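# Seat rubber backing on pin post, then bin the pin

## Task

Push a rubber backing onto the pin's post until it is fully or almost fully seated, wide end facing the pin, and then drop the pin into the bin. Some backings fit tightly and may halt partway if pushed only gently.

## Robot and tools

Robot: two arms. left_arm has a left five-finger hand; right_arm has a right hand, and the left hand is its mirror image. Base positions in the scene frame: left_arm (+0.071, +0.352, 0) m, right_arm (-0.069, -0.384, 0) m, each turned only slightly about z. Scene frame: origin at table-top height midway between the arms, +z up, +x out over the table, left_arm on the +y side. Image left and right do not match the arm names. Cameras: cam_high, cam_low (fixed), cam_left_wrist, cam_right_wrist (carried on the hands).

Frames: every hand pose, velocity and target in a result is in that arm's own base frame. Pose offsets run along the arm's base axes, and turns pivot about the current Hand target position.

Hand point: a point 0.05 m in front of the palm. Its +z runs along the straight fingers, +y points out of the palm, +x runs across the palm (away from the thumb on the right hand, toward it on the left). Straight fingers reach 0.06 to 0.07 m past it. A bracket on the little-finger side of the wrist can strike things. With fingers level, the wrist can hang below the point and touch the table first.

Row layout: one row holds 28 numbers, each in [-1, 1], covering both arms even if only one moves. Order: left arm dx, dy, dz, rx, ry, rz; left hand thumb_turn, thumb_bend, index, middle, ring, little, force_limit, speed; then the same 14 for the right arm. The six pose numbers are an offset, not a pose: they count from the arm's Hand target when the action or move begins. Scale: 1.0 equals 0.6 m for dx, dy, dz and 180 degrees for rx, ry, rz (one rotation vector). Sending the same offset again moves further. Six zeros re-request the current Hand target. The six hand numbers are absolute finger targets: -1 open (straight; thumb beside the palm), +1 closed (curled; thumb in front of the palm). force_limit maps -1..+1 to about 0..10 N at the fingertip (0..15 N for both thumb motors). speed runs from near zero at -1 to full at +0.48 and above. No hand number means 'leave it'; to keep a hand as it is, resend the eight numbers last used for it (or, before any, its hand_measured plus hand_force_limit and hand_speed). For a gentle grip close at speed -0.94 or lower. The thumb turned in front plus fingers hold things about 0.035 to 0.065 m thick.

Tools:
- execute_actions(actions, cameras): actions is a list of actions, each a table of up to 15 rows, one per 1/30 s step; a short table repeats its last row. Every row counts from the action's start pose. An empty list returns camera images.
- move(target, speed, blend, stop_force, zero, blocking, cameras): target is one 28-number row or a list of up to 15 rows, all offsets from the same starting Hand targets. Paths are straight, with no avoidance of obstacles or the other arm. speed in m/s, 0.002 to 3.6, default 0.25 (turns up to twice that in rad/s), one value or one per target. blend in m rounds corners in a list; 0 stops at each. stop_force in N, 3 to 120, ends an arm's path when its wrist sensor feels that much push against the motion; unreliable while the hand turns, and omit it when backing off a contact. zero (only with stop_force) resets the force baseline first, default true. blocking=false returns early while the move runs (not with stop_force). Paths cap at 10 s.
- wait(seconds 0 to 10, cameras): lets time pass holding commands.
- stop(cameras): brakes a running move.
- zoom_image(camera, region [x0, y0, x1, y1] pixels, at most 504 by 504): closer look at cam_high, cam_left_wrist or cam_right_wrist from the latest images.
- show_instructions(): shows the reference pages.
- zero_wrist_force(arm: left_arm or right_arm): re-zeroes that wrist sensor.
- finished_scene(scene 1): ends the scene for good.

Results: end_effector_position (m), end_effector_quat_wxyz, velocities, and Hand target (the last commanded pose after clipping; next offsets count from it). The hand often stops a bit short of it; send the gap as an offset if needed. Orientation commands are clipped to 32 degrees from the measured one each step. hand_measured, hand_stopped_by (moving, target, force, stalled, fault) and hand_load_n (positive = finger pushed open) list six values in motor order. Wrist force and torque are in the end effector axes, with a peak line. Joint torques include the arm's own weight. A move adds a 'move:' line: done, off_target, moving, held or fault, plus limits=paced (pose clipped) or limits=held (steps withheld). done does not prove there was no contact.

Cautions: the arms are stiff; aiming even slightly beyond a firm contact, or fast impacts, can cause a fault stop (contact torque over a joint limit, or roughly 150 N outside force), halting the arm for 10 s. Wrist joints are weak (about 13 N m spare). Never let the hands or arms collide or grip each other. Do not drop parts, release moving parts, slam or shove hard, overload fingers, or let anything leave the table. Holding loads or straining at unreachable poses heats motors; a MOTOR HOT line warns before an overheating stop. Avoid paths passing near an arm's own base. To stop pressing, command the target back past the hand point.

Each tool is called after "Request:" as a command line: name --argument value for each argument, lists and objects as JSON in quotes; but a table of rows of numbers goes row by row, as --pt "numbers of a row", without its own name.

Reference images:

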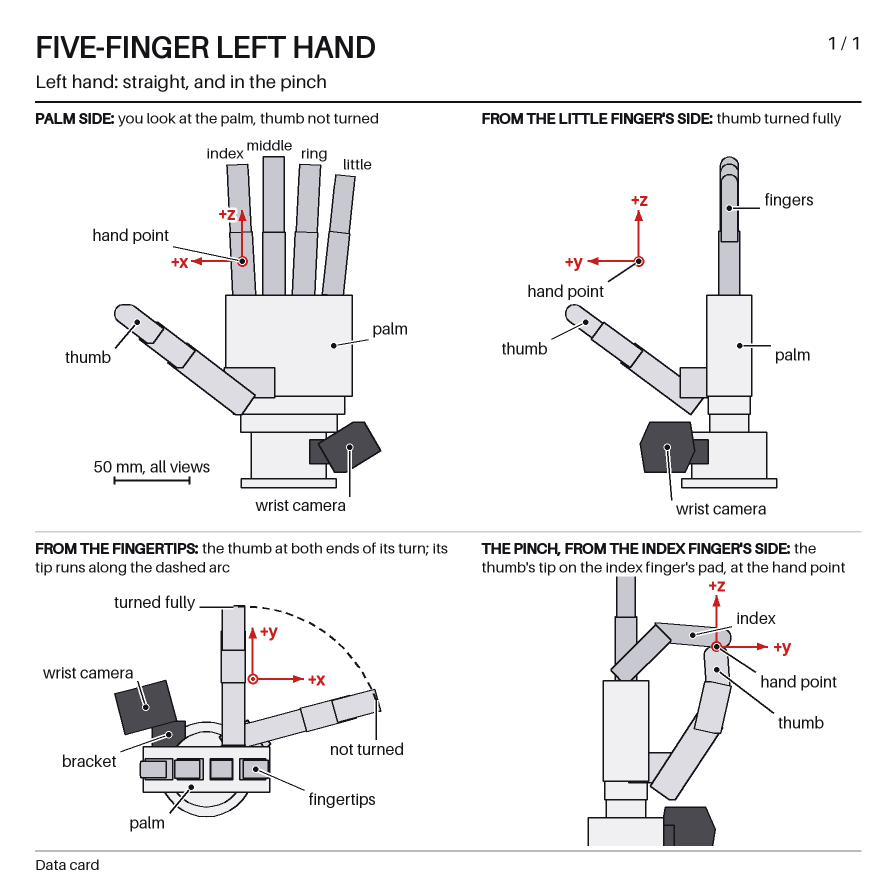

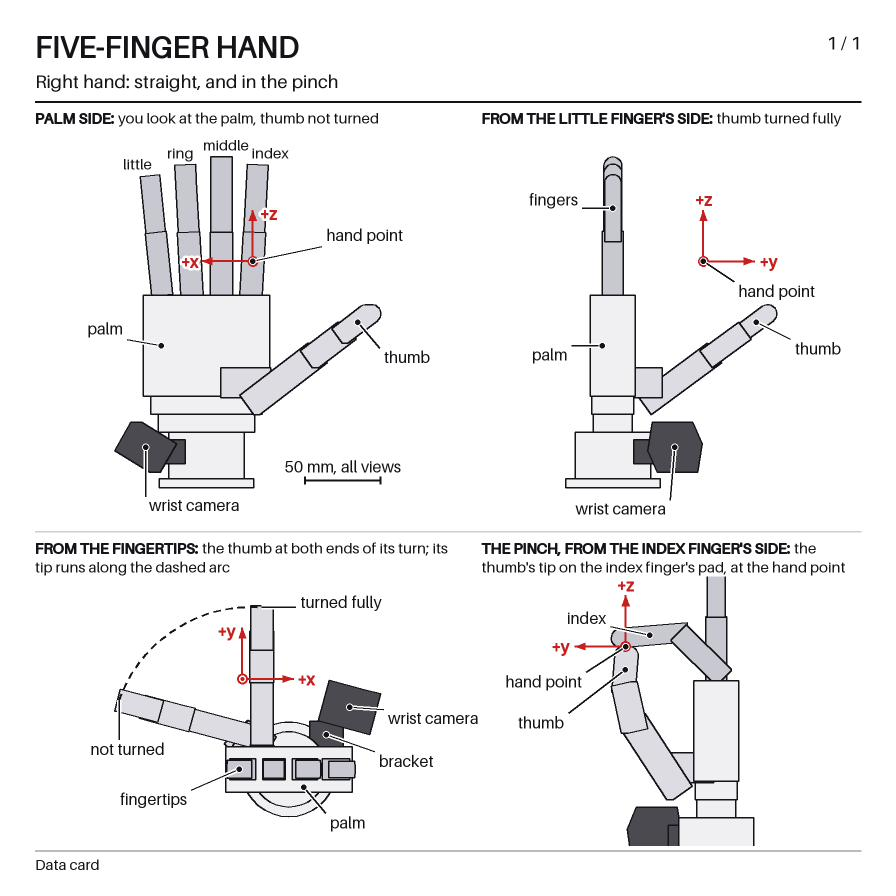

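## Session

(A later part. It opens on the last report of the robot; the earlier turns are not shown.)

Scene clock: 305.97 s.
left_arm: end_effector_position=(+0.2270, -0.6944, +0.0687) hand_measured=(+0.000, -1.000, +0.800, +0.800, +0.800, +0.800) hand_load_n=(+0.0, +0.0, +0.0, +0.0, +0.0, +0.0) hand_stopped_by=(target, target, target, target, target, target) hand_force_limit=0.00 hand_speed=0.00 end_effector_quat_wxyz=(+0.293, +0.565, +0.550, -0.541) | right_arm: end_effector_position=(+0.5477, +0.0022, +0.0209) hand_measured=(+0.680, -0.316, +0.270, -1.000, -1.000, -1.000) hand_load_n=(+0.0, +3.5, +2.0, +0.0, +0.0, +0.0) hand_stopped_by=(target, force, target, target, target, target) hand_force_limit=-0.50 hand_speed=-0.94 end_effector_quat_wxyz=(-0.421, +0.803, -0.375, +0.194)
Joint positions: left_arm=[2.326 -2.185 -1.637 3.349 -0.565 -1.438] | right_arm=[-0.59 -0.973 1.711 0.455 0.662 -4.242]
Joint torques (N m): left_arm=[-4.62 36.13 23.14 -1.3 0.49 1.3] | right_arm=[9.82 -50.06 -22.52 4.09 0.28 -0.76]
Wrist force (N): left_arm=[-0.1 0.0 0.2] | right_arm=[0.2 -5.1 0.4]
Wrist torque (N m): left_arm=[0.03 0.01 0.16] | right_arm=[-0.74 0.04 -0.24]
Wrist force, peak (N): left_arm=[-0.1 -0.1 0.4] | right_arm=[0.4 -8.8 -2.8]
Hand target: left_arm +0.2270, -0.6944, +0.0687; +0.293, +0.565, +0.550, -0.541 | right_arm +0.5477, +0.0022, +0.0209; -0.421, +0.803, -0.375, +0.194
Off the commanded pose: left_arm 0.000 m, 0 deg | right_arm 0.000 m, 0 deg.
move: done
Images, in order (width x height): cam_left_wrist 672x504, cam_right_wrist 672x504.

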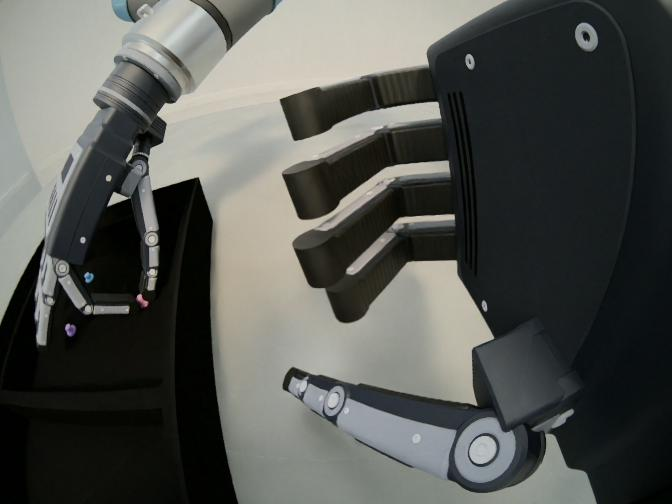

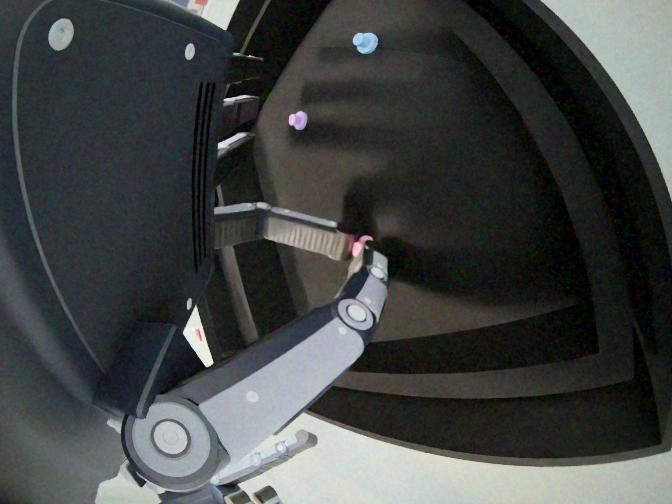

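Request:
move --target '[0,0,0,0,0,0,0,-1,0.8,0.8,0.8,0.8,0,0, 0,0,0,0,0,0,0.68,-0.24,0.275,-1,-1,-1,-0.1,-0.94]' --speed 0.01 --cameras '[]'

Request:
move --target '[0,0,0,0,0,0,0,-1,0.8,0.8,0.8,0.8,0,0, 0,0,0.02,0,0,0,0.68,-0.24,0.275,-1,-1,-1,-0.1,-0.94]' --speed 0.02 --cameras '["cam_left_wrist","cam_right_wrist"]'

Request:
zoom_image --camera "cam_right_wrist" --region '[300, 180, 440, 320]'

Request:
zoom_image --camera "cam_left_wrist" --region '[100, 230, 190, 310]'

Scene clock: 307.93 s.
left_arm: end_effector_position=(+0.2270, -0.6944, +0.0687) hand_measured=(+0.000, -1.000, +0.800, +0.800, +0.800, +0.800) hand_load_n=(+0.0, +0.0, +0.0, +0.0, +0.0, +0.0) hand_stopped_by=(target, target, target, target, target, target) hand_force_limit=0.00 hand_speed=0.00 end_effector_quat_wxyz=(+0.293, +0.565, +0.550, -0.541) | right_arm: end_effector_position=(+0.5477, +0.0022, +0.0209) hand_measured=(+0.680, -0.302, +0.272, -1.000, -1.000, -1.000) hand_load_n=(+0.0, +6.5, +4.0, +0.0, +0.0, +0.0) hand_stopped_by=(target, force, target, target, target, target) hand_force_limit=-0.10 hand_speed=-0.94 end_effector_quat_wxyz=(-0.421, +0.803, -0.375, +0.194)
Joint positions: left_arm=[2.326 -2.185 -1.637 3.349 -0.565 -1.438] | right_arm=[-0.59 -0.973 1.711 0.455 0.662 -4.242]
Joint torques (N m): left_arm=[-4.99 36.2 22.24 -1.23 0.6 1.18] | right_arm=[9.99 -49.42 -22.64 3.87 0.3 -0.98]
Wrist force (N): left_arm=[0.1 -0.2 0.0] | right_arm=[0.2 -5.0 0.3]
Wrist torque (N m): left_arm=[0.02 -0.02 0.17] | right_arm=[-0.72 0.04 -0.23]
Wrist force, peak (N): left_arm=[0.4 -0.2 0.4] | right_arm=[0.1 -5.4 0.3]
Hand target: left_arm +0.2270, -0.6944, +0.0687; +0.293, +0.565, +0.550, -0.541 | right_arm +0.5477, +0.0022, +0.0209; -0.421, +0.803, -0.375, +0.194
Off the commanded pose: left_arm 0.000 m, 0 deg | right_arm 0.000 m, 0 deg.
move: done
No camera images: "cameras" was empty.

Scene clock: 308.87 s.
left_arm: end_effector_position=(+0.2270, -0.6944, +0.0687) hand_measured=(+0.000, -1.000, +0.800, +0.800, +0.800, +0.800) hand_load_n=(+0.5, +0.0, +0.0, +0.0, +0.0, +0.0) hand_stopped_by=(target, target, target, target, target, target) hand_force_limit=0.00 hand_speed=0.00 end_effector_quat_wxyz=(+0.293, +0.565, +0.550, -0.541) | right_arm: end_effector_position=(+0.5477, +0.0022, +0.0329) hand_measured=(+0.680, -0.302, +0.272, -1.000, -1.000, -1.000) hand_load_n=(+0.0, +6.0, +4.5, +0.0, +0.0, +0.0) hand_stopped_by=(target, force, target, target, target, target) hand_force_limit=-0.10 hand_speed=-0.94 end_effector_quat_wxyz=(-0.421, +0.803, -0.375, +0.194)
Joint positions: left_arm=[2.326 -2.185 -1.637 3.349 -0.565 -1.438] | right_arm=[-0.59 -0.992 1.704 0.48 0.662 -4.242]
Joint torques (N m): left_arm=[-4.75 36.59 22.87 -1.29 0.59 1.15] | right_arm=[11.29 -50.07 -24.02 4.19 0.21 1]
Wrist force (N): left_arm=[0.2 -0.1 0.2] | right_arm=[0.0 -4.5 0.8]
Wrist torque (N m): left_arm=[0.02 -0.03 0.18] | right_arm=[-0.68 0.07 -0.23]
Wrist force, peak (N): left_arm=[0.3 -0.1 0.4] | right_arm=[0.1 -5.2 0.2]
Hand target: left_arm +0.2270, -0.6944, +0.0687; +0.293, +0.565, +0.550, -0.541 | right_arm +0.5477, +0.0022, +0.0329; -0.421, +0.803, -0.375, +0.194
Off the commanded pose: left_arm 0.000 m, 0 deg | right_arm 0.000 m, 0 deg.
move: done
Images, in order (width x height): cam_left_wrist 672x504, cam_right_wrist 672x504.

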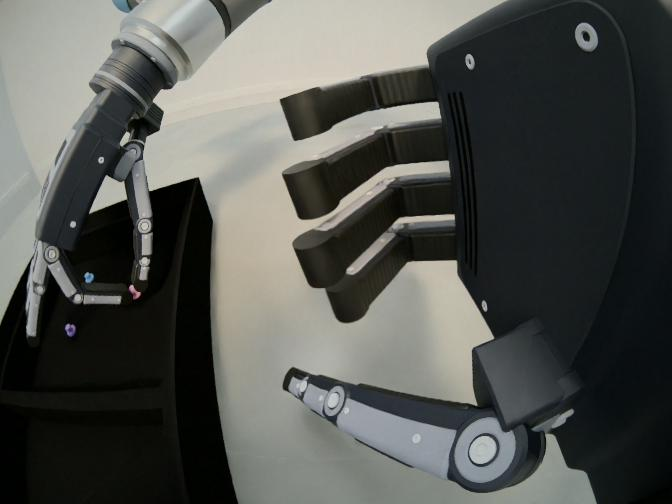

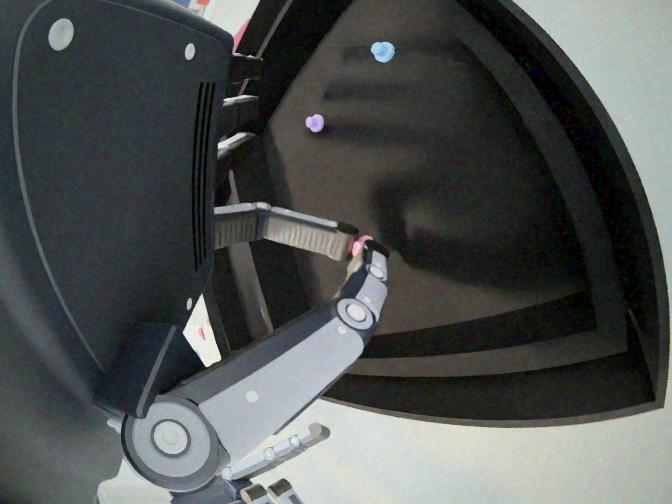

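Scaled by 3.600 from the camera's 672x504 image, which has a finer 960x720 frame.

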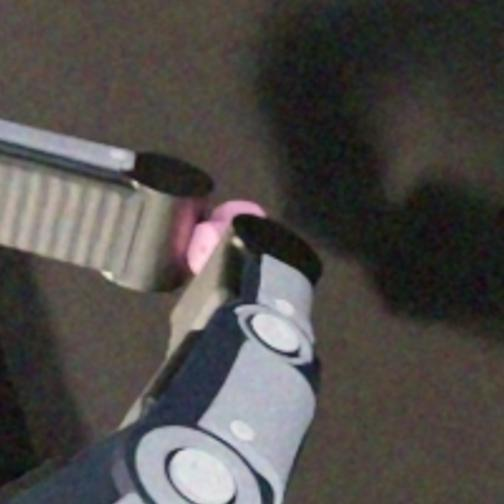

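Scaled by 5.600 from the camera's 672x504 image, which has a finer 960x720 frame.

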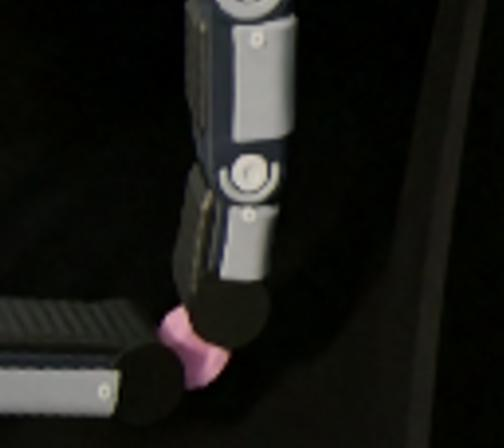

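Request:
move --pt "0.003 0.1 0 0 0 0 0 -1 0.8 0.8 0.8 0.8 0 0 0 0 0.1 0 0 0 0.68 -0.24 0.275 -1 -1 -1 -0.1 -0.94" --pt "0.0095 0.2833 0 0 0 0 0 -1 0.8 0.8 0.8 0.8 0 0 0 0.1963 0.1 0 0 0 0.68 -0.24 0.275 -1 -1 -1 -0.1 -0.94" --speed 0.12 --blend 0.02 --cameras '["cam_left_wrist","cam_right_wrist"]'

Request:
zoom_image --camera "cam_right_wrist" --region '[220, 120, 440, 320]'

Request:
zoom_image --camera "cam_left_wrist" --region '[30, 180, 230, 360]'

Scene clock: 315.23 s.
left_arm: end_effector_position=(+0.2327, -0.5245, +0.0687) hand_measured=(+0.000, -1.000, +0.800, +0.800, +0.800, +0.800) hand_load_n=(+0.0, +0.0, +0.0, +0.0, +0.0, +0.5) hand_stopped_by=(target, target, target, target, target, target) hand_force_limit=0.00 hand_speed=0.00 end_effector_quat_wxyz=(+0.293, +0.565, +0.550, -0.541) | right_arm: end_effector_position=(+0.5477, +0.1200, +0.0929) hand_measured=(+0.680, -0.302, +0.272, -1.000, -1.000, -1.000) hand_load_n=(-0.5, +6.0, +5.0, -0.5, +0.0, +0.0) hand_stopped_by=(target, force, target, target, target, target) hand_force_limit=-0.10 hand_speed=-0.94 end_effector_quat_wxyz=(-0.421, +0.803, -0.375, +0.194)
Joint positions: left_arm=[2.646 -2.046 -1.989 3.116 -0.312 -0.951] | right_arm=[-0.342 -1.169 1.735 0.379 0.782 -3.913]
Joint torques (N m): left_arm=[9.98 25.84 18.87 -3.91 2.81 1.97] | right_arm=[12.75 -46.94 -2.69 -0.67 0.57 1.56]
Wrist force (N): left_arm=[0.1 0.0 0.1] | right_arm=[-0.3 -4.5 1.1]
Wrist torque (N m): left_arm=[-0.01 -0.01 -0.01] | right_arm=[-0.67 0.11 -0.25]
Wrist force, peak (N): left_arm=[0.2 -0.1 1.2] | right_arm=[-0.9 -5.0 1.4]
Hand target: left_arm +0.2327, -0.5245, +0.0687; +0.293, +0.565, +0.550, -0.541 | right_arm +0.5477, +0.1200, +0.0929; -0.421, +0.803, -0.375, +0.194
Off the commanded pose: left_arm 0.000 m, 0 deg | right_arm 0.000 m, 0 deg.
move: done
Images, in order (width x height): cam_left_wrist 672x504, cam_right_wrist 672x504.

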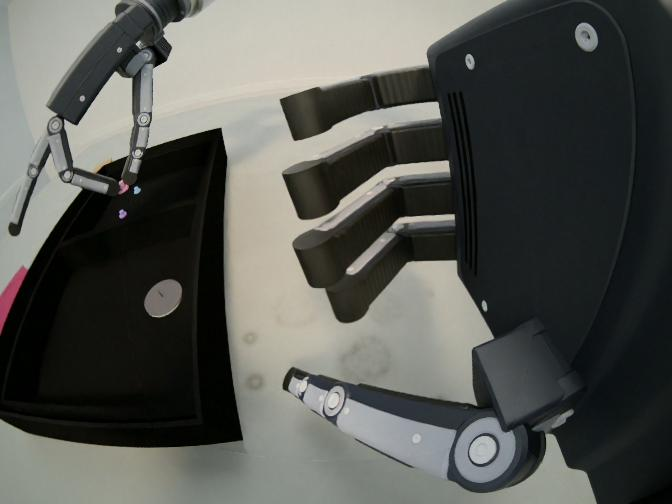

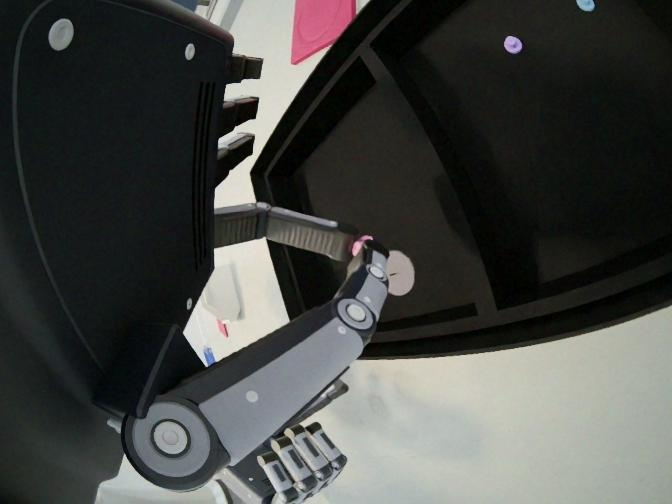

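Scaled by 2.291 from the camera's 672x504 image, which has a finer 960x720 frame.

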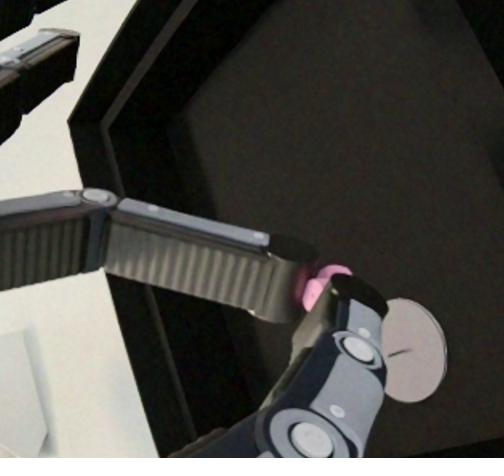

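Scaled by 2.520 from the camera's 672x504 image, which has a finer 960x720 frame.

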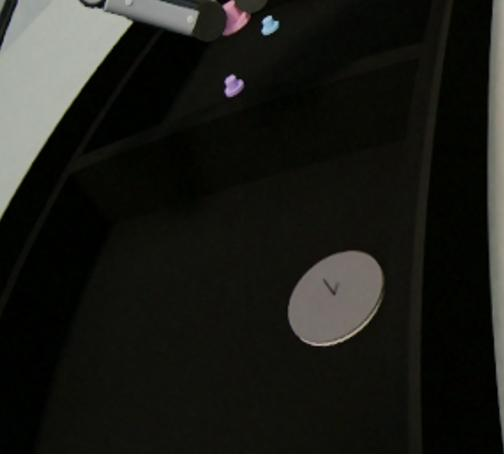

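Request:
move --target '[0,0,0,0,0,0,0,-1,0.8,0.8,0.8,0.8,0,0, -0.0313,0.0787,-0.0565,0,0,0,0.68,-0.24,0.275,-1,-1,-1,-0.1,-0.94]' --speed 0.1 --cameras '["cam_left_wrist","cam_right_wrist"]'

Request:
zoom_image --camera "cam_right_wrist" --region '[300, 180, 440, 320]'

Request:
zoom_image --camera "cam_left_wrist" --region '[100, 210, 210, 330]'

Scene clock: 321.50 s.
left_arm: end_effector_position=(+0.2327, -0.5245, +0.0687) hand_measured=(+0.000, -1.000, +0.800, +0.800, +0.800, +0.800) hand_load_n=(+0.5, +0.0, +0.0, +0.0, +0.0, +0.0) hand_stopped_by=(target, target, target, target, target, target) hand_force_limit=0.00 hand_speed=0.00 end_effector_quat_wxyz=(+0.293, +0.565, +0.550, -0.541) | right_arm: end_effector_position=(+0.5290, +0.1672, +0.0591) hand_measured=(+0.680, -0.302, +0.272, -1.000, -1.000, -1.000) hand_load_n=(+0.0, +6.0, +4.5, +0.0, +0.0, +0.0) hand_stopped_by=(target, force, target, target, target, target) hand_force_limit=-0.10 hand_speed=-0.94 end_effector_quat_wxyz=(-0.421, +0.803, -0.375, +0.194)
Joint positions: left_arm=[2.647 -2.046 -1.989 3.115 -0.312 -0.95] | right_arm=[-0.245 -1.176 1.832 0.215 0.842 -3.807]
Joint torques (N m): left_arm=[10.02 25.69 19.32 -3.87 2.61 1.98] | right_arm=[10.41 -20.11 -2.51 -0.69 1.01 2.02]
Wrist force (N): left_arm=[0.1 -0.1 0.4] | right_arm=[0.2 -4.5 1.4]
Wrist torque (N m): left_arm=[-0.04 -0.01 -0.01] | right_arm=[-0.68 0.02 -0.23]
Wrist force, peak (N): left_arm=[0.4 0.0 0.5] | right_arm=[0.0 -4.9 1.6]
Hand target: left_arm +0.2327, -0.5245, +0.0687; +0.293, +0.565, +0.550, -0.541 | right_arm +0.5289, +0.1672, +0.0590; -0.421, +0.803, -0.375, +0.194
Off the commanded pose: left_arm 0.000 m, 0 deg | right_arm 0.000 m, 0 deg.
move: done
Images, in order (width x height): cam_left_wrist 672x504, cam_right_wrist 672x504.

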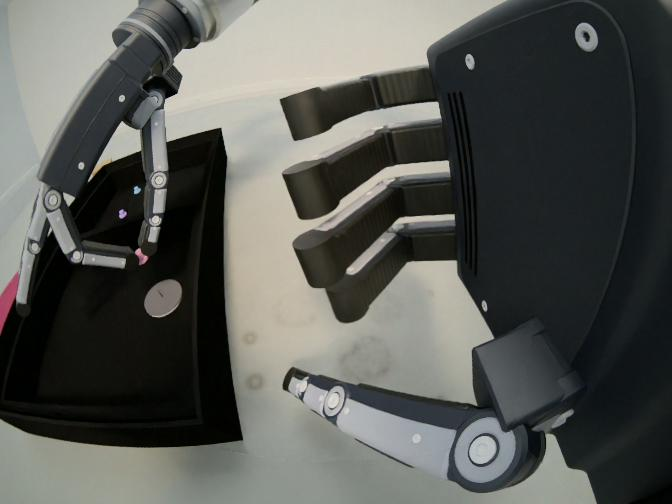

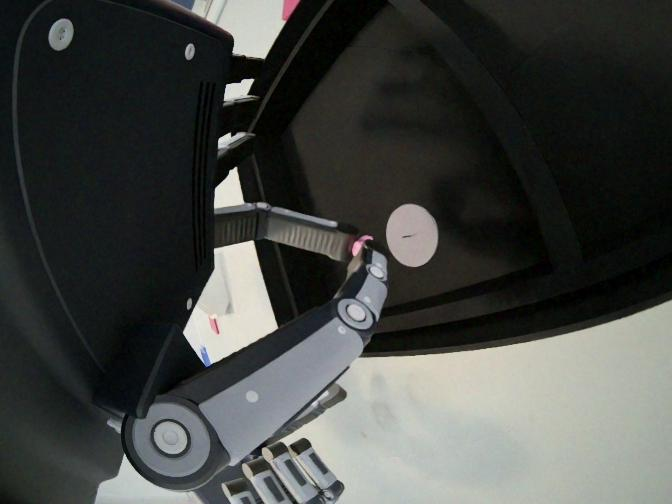

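Scaled by 3.600 from the camera's 672x504 image, which has a finer 960x720 frame.

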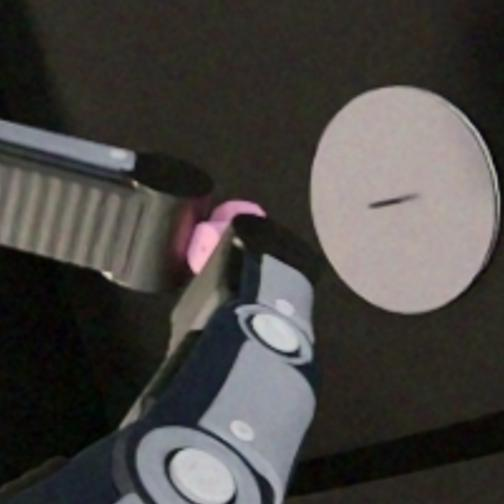

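Scaled by 4.200 from the camera's 672x504 image, which has a finer 960x720 frame.

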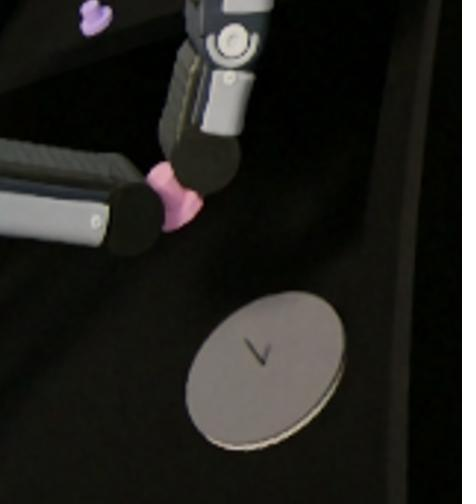

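Request:
zoom_image --camera "cam_right_wrist" --region '[340, 225, 390, 265]'

Request:
zoom_image --camera "cam_left_wrist" --region '[125, 240, 165, 275]'

Request:
zoom_image --camera "cam_left_wrist" --region '[140, 275, 190, 320]'

Request:
zoom_image --camera "cam_right_wrist" --region '[380, 200, 445, 270]'

Scaled by 10.080 from the camera's 672x504 image, which has a finer 960x720 frame.

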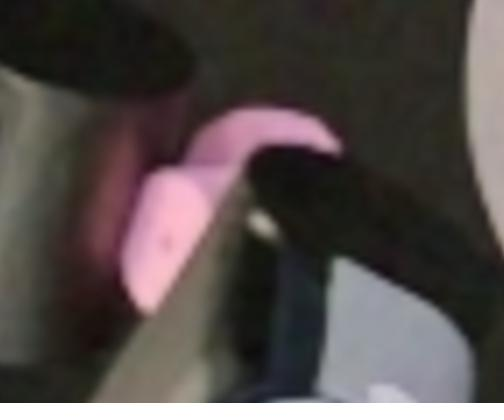

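Scaled by 12.600 from the camera's 672x504 image, which has a finer 960x720 frame.

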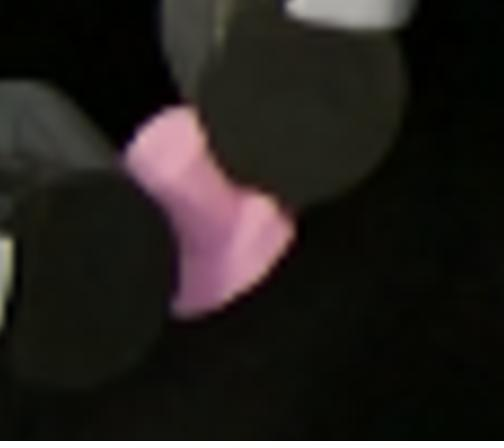

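Scaled by 10.080 from the camera's 672x504 image, which has a finer 960x720 frame.

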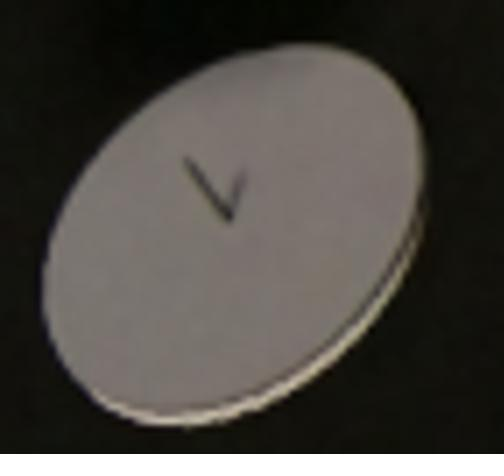

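Scaled by 7.200 from the camera's 672x504 image, which has a finer 960x720 frame.

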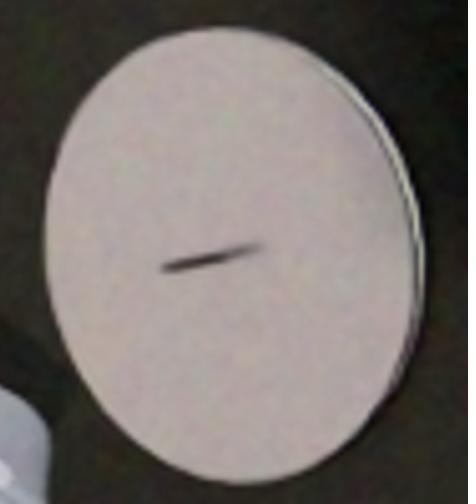

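Request:
move --target '[0,0,0,0,0,0,0,-1,0.8,0.8,0.8,0.8,0,0, 0,0,-0.0383,0,0,0,0.68,-0.24,0.275,-1,-1,-1,-0.1,-0.94]' --speed 0.04 --stop_force 4 --cameras '["cam_left_wrist","cam_right_wrist"]'

Request:
zoom_image --camera "cam_right_wrist" --region '[330, 200, 410, 280]'

Request:
zoom_image --camera "cam_left_wrist" --region '[130, 250, 190, 320]'

Scene clock: 342.80 s.
left_arm: end_effector_position=(+0.2327, -0.5245, +0.0687) hand_measured=(+0.000, -1.000, +0.800, +0.800, +0.800, +0.800) hand_load_n=(+0.0, +0.0, +0.0, +0.0, +0.0, +0.0) hand_stopped_by=(target, target, target, target, target, target) hand_force_limit=0.00 hand_speed=0.00 end_effector_quat_wxyz=(+0.293, +0.565, +0.550, -0.541) | right_arm: end_effector_position=(+0.5289, +0.1672, +0.0360) hand_measured=(+0.680, -0.302, +0.272, -1.000, -1.000, -1.000) hand_load_n=(+0.0, +6.0, +4.5, +0.0, +0.0, +0.0) hand_stopped_by=(target, force, target, target, target, target) hand_force_limit=-0.10 hand_speed=-0.94 end_effector_quat_wxyz=(-0.421, +0.803, -0.375, +0.194)
Joint positions: left_arm=[2.647 -2.046 -1.989 3.115 -0.312 -0.95] | right_arm=[-0.245 -1.14 1.853 0.159 0.842 -3.807]
Joint torques (N m): left_arm=[9.74 25.95 18.36 -3.85 2.65 1.63] | right_arm=[5.35 -20.14 -1.95 -0.6 0.31 1.61]
Wrist force (N): left_arm=[0.2 0.1 0.2] | right_arm=[0.0 -4.6 1.1]
Wrist torque (N m): left_arm=[0.00 -0.02 -0.01] | right_arm=[-0.68 0.05 -0.24]
Wrist force, peak (N): left_arm=[0.4 -0.2 0.4] | right_arm=[0.1 -5.1 1.2]
Hand target: left_arm +0.2327, -0.5245, +0.0687; +0.293, +0.565, +0.550, -0.541 | right_arm +0.5289, +0.1672, +0.0360; -0.421, +0.803, -0.375, +0.194
Off the commanded pose: left_arm 0.000 m, 0 deg | right_arm 0.000 m, 0 deg.
move: done
Images, in order (width x height): cam_left_wrist 672x504, cam_right_wrist 672x504.

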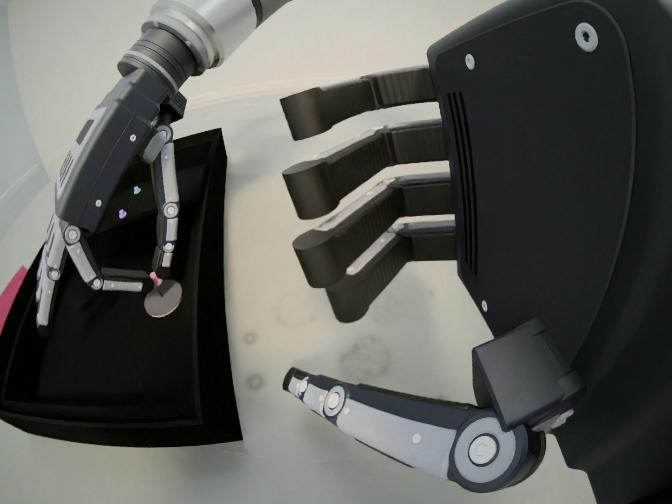

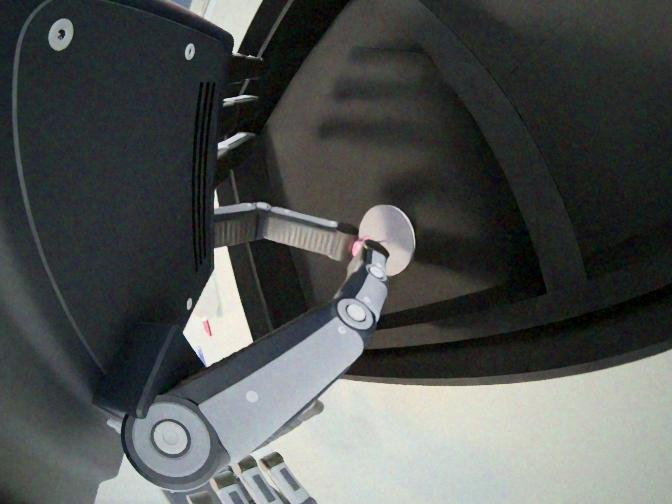

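Scaled by 6.300 from the camera's 672x504 image, which has a finer 960x720 frame.

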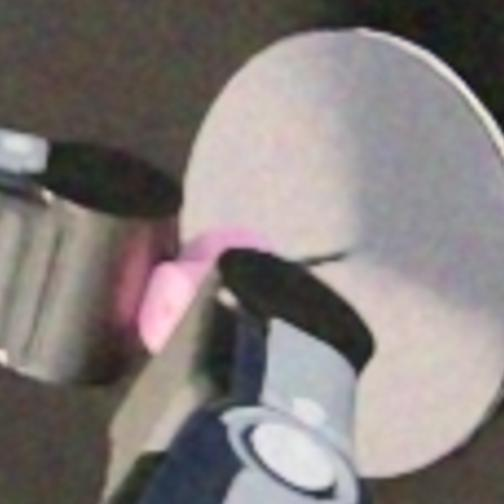

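Scaled by 7.200 from the camera's 672x504 image, which has a finer 960x720 frame.

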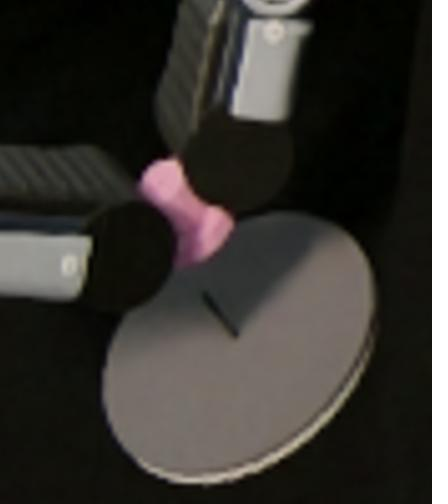

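Request:
zoom_image --camera "cam_left_wrist" --region '[138, 262, 178, 302]'

Request:
zoom_image --camera "cam_right_wrist" --region '[345, 225, 395, 270]'

Scaled by 12.600 from the camera's 672x504 image, which has a finer 960x720 frame.

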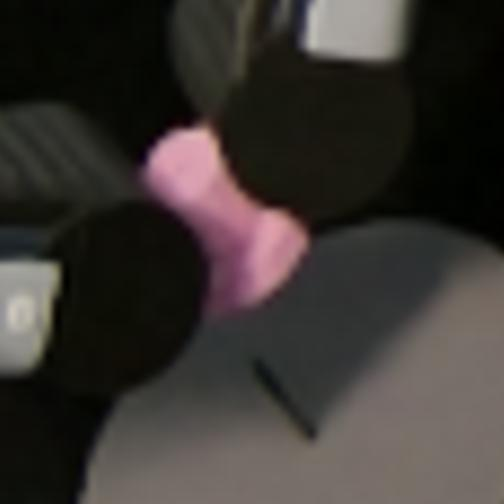

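Scaled by 10.080 from the camera's 672x504 image, which has a finer 960x720 frame.

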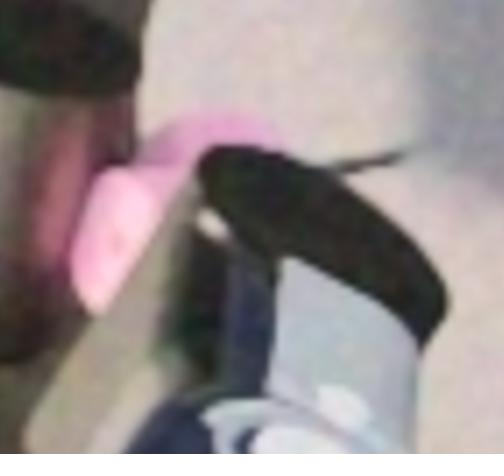

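Request:
move --pt "0 0 0 0 0 0 0 -1 0.8 0.8 0.8 0.8 0 0 0.0029 0.0046 0 0 0 0 0.68 -0.24 0.275 -1 -1 -1 -0.1 -0.94" --pt "0 0 0 0 0 0 0 -1 0.8 0.8 0.8 0.8 0 0 0.0029 0.0046 -0.005 0 0 0 0.68 -0.24 0.275 -1 -1 -1 -0.1 -0.94" --speed 0.02 --stop_force 3 --cameras '["cam_left_wrist","cam_right_wrist"]'

Request:
zoom_image --camera "cam_left_wrist" --region '[138, 262, 178, 302]'

Request:
zoom_image --camera "cam_right_wrist" --region '[345, 225, 395, 270]'

Scene clock: 366.43 s.
left_arm: end_effector_position=(+0.2327, -0.5245, +0.0687) hand_measured=(+0.000, -1.000, +0.800, +0.800, +0.800, +0.800) hand_load_n=(+0.0, +0.0, +0.0, +0.0, +0.0, +0.0) hand_stopped_by=(target, target, target, target, target, target) hand_force_limit=0.00 hand_speed=0.00 end_effector_quat_wxyz=(+0.293, +0.565, +0.550, -0.541) | right_arm: end_effector_position=(+0.5307, +0.1700, +0.0330) hand_measured=(+0.680, -0.302, +0.272, -1.000, -1.000, -1.000) hand_load_n=(-0.5, +6.0, +4.5, +0.0, +0.0, +0.0) hand_stopped_by=(target, force, target, target, target, target) hand_force_limit=-0.10 hand_speed=-0.94 end_effector_quat_wxyz=(-0.421, +0.803, -0.375, +0.194)
Joint positions: left_arm=[2.647 -2.046 -1.989 3.115 -0.312 -0.95] | right_arm=[-0.237 -1.133 1.85 0.15 0.847 -3.799]
Joint torques (N m): left_arm=[9.62 26.54 18.26 -3.94 2.62 1.66] | right_arm=[11.08 -21.09 -1.78 -0.85 0.81 1.65]
Wrist force (N): left_arm=[0.3 -0.1 0.3] | right_arm=[0.2 -4.7 1.2]
Wrist torque (N m): left_arm=[-0.03 -0.04 0.01] | right_arm=[-0.70 0.01 -0.23]
Wrist force, peak (N): left_arm=[0.4 -0.1 0.4] | right_arm=[0.3 -5.0 1.2]
Hand target: left_arm +0.2327, -0.5245, +0.0687; +0.293, +0.565, +0.550, -0.541 | right_arm +0.5307, +0.1700, +0.0330; -0.421, +0.803, -0.375, +0.194
Off the commanded pose: left_arm 0.000 m, 0 deg | right_arm 0.000 m, 0 deg.
move: done
Images, in order (width x height): cam_left_wrist 672x504, cam_right_wrist 672x504.

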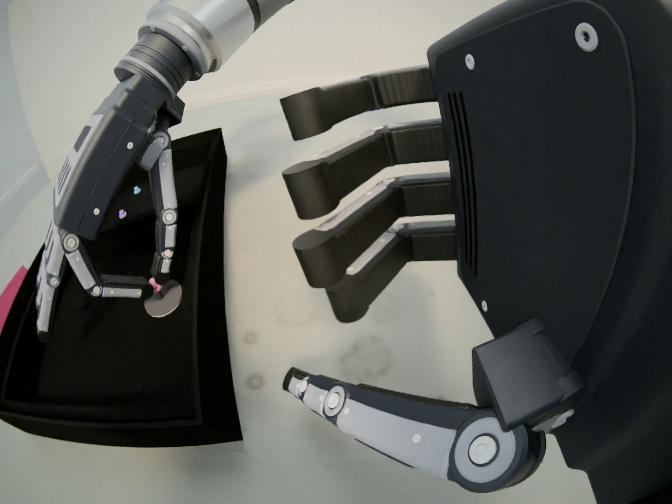

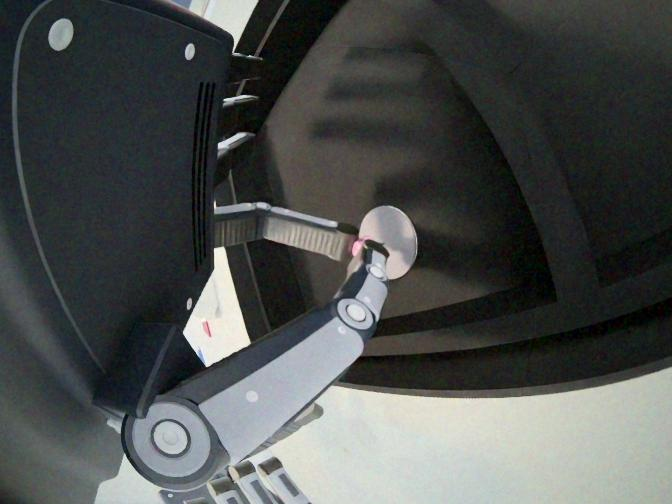

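Scaled by 12.600 from the camera's 672x504 image, which has a finer 960x720 frame.

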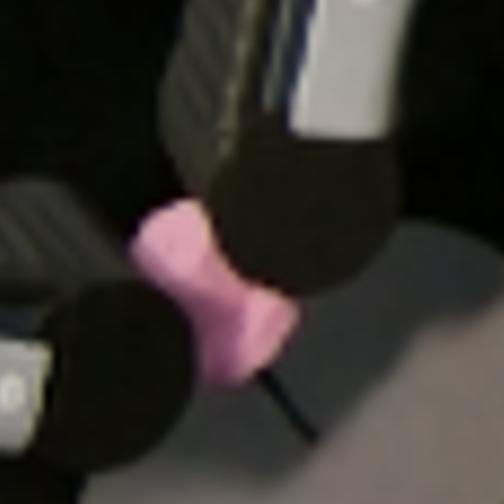

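Scaled by 10.080 from the camera's 672x504 image, which has a finer 960x720 frame.

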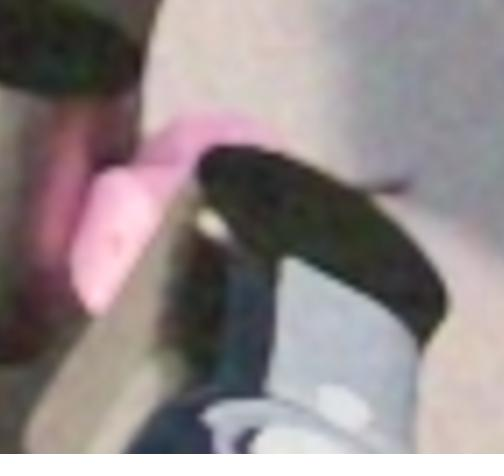

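Request:
move --target '[0,0,0,0,0,0,0,-1,0.8,0.8,0.8,0.8,0,0, -0.0004,0.0005,-0.0045,0,0,0,0.68,-0.24,0.275,-1,-1,-1,-0.1,-0.94]' --speed 0.015 --stop_force 3 --cameras '["cam_left_wrist","cam_right_wrist"]'

Request:
zoom_image --camera "cam_left_wrist" --region '[138, 262, 178, 302]'

Request:
zoom_image --camera "cam_right_wrist" --region '[345, 225, 395, 270]'

Scene clock: 379.70 s.
left_arm: end_effector_position=(+0.2327, -0.5245, +0.0687) hand_measured=(+0.000, -1.000, +0.800, +0.800, +0.800, +0.800) hand_load_n=(+0.0, +0.0, +0.0, +0.0, +0.5, +0.0) hand_stopped_by=(target, target, target, target, target, target) hand_force_limit=0.00 hand_speed=0.00 end_effector_quat_wxyz=(+0.293, +0.565, +0.550, -0.541) | right_arm: end_effector_position=(+0.5304, +0.1703, +0.0303) hand_measured=(+0.680, -0.302, +0.272, -1.000, -1.000, -1.000) hand_load_n=(+0.0, +6.0, +5.0, +0.0, +0.0, +0.0) hand_stopped_by=(target, force, target, target, target, target) hand_force_limit=-0.10 hand_speed=-0.94 end_effector_quat_wxyz=(-0.421, +0.803, -0.375, +0.194)
Joint positions: left_arm=[2.647 -2.046 -1.989 3.115 -0.312 -0.95] | right_arm=[-0.236 -1.129 1.853 0.143 0.848 -3.798]
Joint torques (N m): left_arm=[8.9 25.88 18.53 -3.97 2.56 1.52] | right_arm=[11.19 -21.54 -3.36 -0.7 0.89 1.66]
Wrist force (N): left_arm=[0.2 -0.2 0.2] | right_arm=[0.3 -4.6 1.1]
Wrist torque (N m): left_arm=[-0.04 -0.03 0.00] | right_arm=[-0.67 0.00 -0.23]
Wrist force, peak (N): left_arm=[0.4 0.2 0.3] | right_arm=[0.2 -4.9 1.3]
Hand target: left_arm +0.2327, -0.5245, +0.0687; +0.293, +0.565, +0.550, -0.541 | right_arm +0.5304, +0.1703, +0.0303; -0.421, +0.803, -0.375, +0.194
Off the commanded pose: left_arm 0.000 m, 0 deg | right_arm 0.000 m, 0 deg.
move: done
Images, in order (width x height): cam_left_wrist 672x504, cam_right_wrist 672x504.

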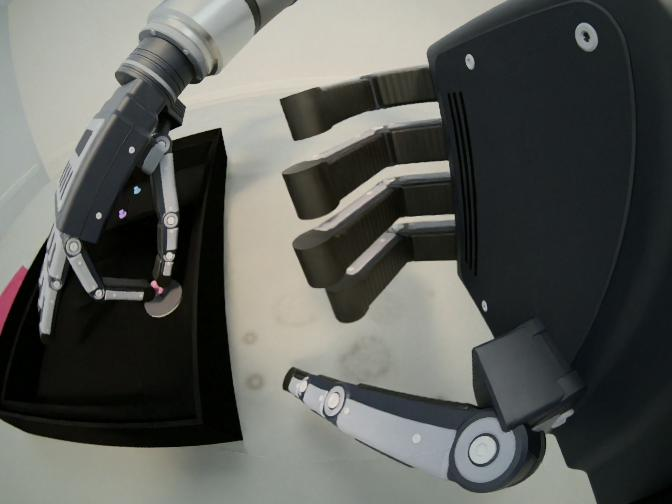

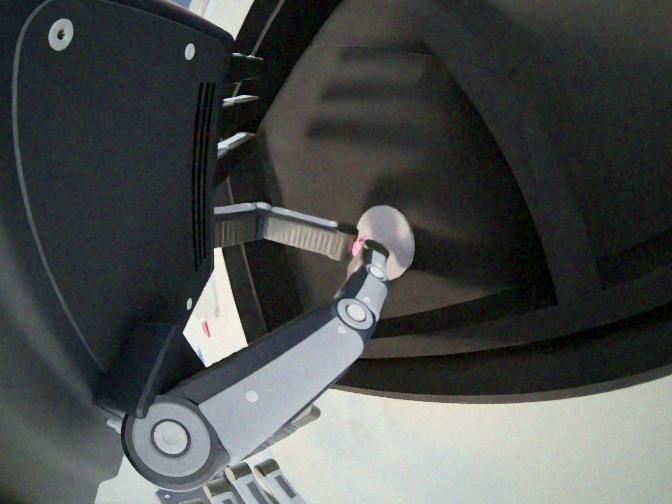

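Scaled by 12.600 from the camera's 672x504 image, which has a finer 960x720 frame.

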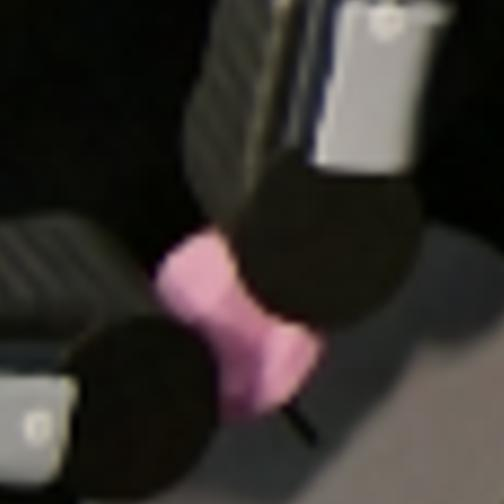

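Scaled by 10.080 from the camera's 672x504 image, which has a finer 960x720 frame.

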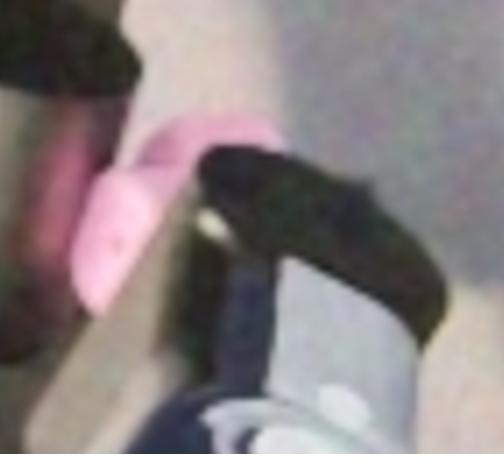

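Request:
move --target '[0,0,0,0,0,0,0,-1,0.8,0.8,0.8,0.8,0,0, -0.0001,0.0001,-0.006,0,0,0,0.68,-0.24,0.275,-1,-1,-1,-0.1,-0.94]' --speed 0.01 --stop_force 3 --cameras '["cam_left_wrist","cam_right_wrist"]'

Request:
zoom_image --camera "cam_left_wrist" --region '[138, 262, 178, 302]'

Request:
zoom_image --camera "cam_right_wrist" --region '[345, 225, 395, 270]'

Scene clock: 384.37 s.
left_arm: end_effector_position=(+0.2327, -0.5245, +0.0687) hand_measured=(+0.000, -1.000, +0.800, +0.800, +0.800, +0.800) hand_load_n=(+0.0, +0.0, +0.0, +0.0, +0.0, +0.0) hand_stopped_by=(target, target, target, target, target, target) hand_force_limit=0.00 hand_speed=0.00 end_effector_quat_wxyz=(+0.293, +0.565, +0.550, -0.541) | right_arm: end_effector_position=(+0.5304, +0.1703, +0.0273) hand_measured=(+0.680, -0.302, +0.272, -1.000, -1.000, -1.000) hand_load_n=(-0.5, +5.5, +4.5, +0.0, +0.0, +0.0) hand_stopped_by=(target, force, target, target, target, target) hand_force_limit=-0.10 hand_speed=-0.94 end_effector_quat_wxyz=(-0.421, +0.803, -0.375, +0.194)
Joint positions: left_arm=[2.647 -2.046 -1.989 3.115 -0.312 -0.95] | right_arm=[-0.236 -1.124 1.855 0.135 0.848 -3.798]
Joint torques (N m): left_arm=[8.35 26.02 18.73 -3.86 2.52 1.49] | right_arm=[8.35 -46.27 -24.1 3.46 0.46 0.71]
Wrist force (N): left_arm=[0.2 -0.1 0.2] | right_arm=[0.3 -7.0 -0.6]
Wrist torque (N m): left_arm=[-0.03 -0.03 0.00] | right_arm=[-0.81 0.03 -0.26]
Wrist force, peak (N): left_arm=[0.4 -0.2 0.4] | right_arm=[0.2 -8.8 -1.3]
Hand target: left_arm +0.2327, -0.5245, +0.0687; +0.293, +0.565, +0.550, -0.541 | right_arm +0.5304, +0.1703, +0.0273; -0.421, +0.803, -0.375, +0.194 (not the last commanded pose)
Off the commanded pose: left_arm 0.000 m, 0 deg | right_arm 0.001 m, 0 deg.
move: contact (right_arm)
Images, in order (width x height): cam_left_wrist 672x504, cam_right_wrist 672x504.

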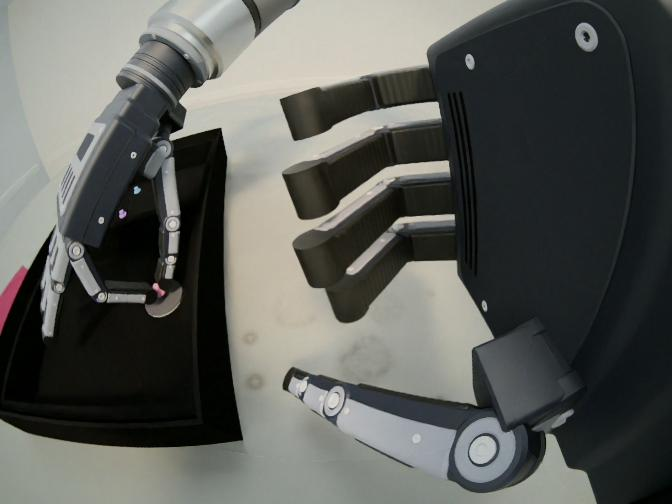

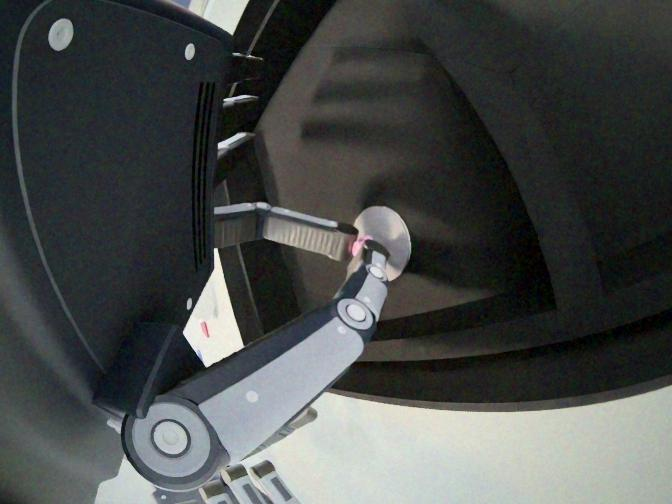

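Scaled by 12.600 from the camera's 672x504 image, which has a finer 960x720 frame.

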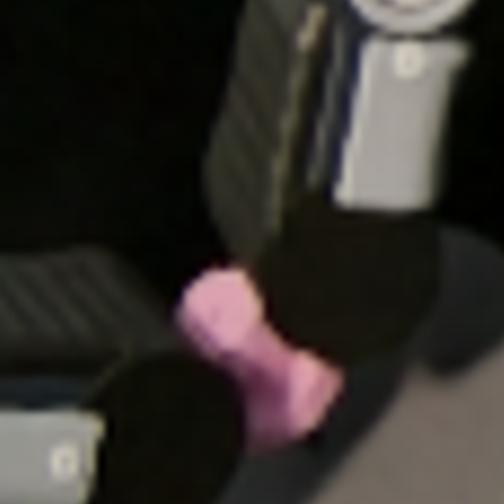

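Scaled by 10.080 from the camera's 672x504 image, which has a finer 960x720 frame.

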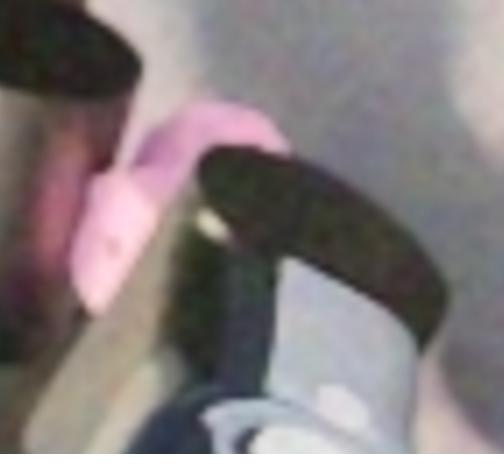

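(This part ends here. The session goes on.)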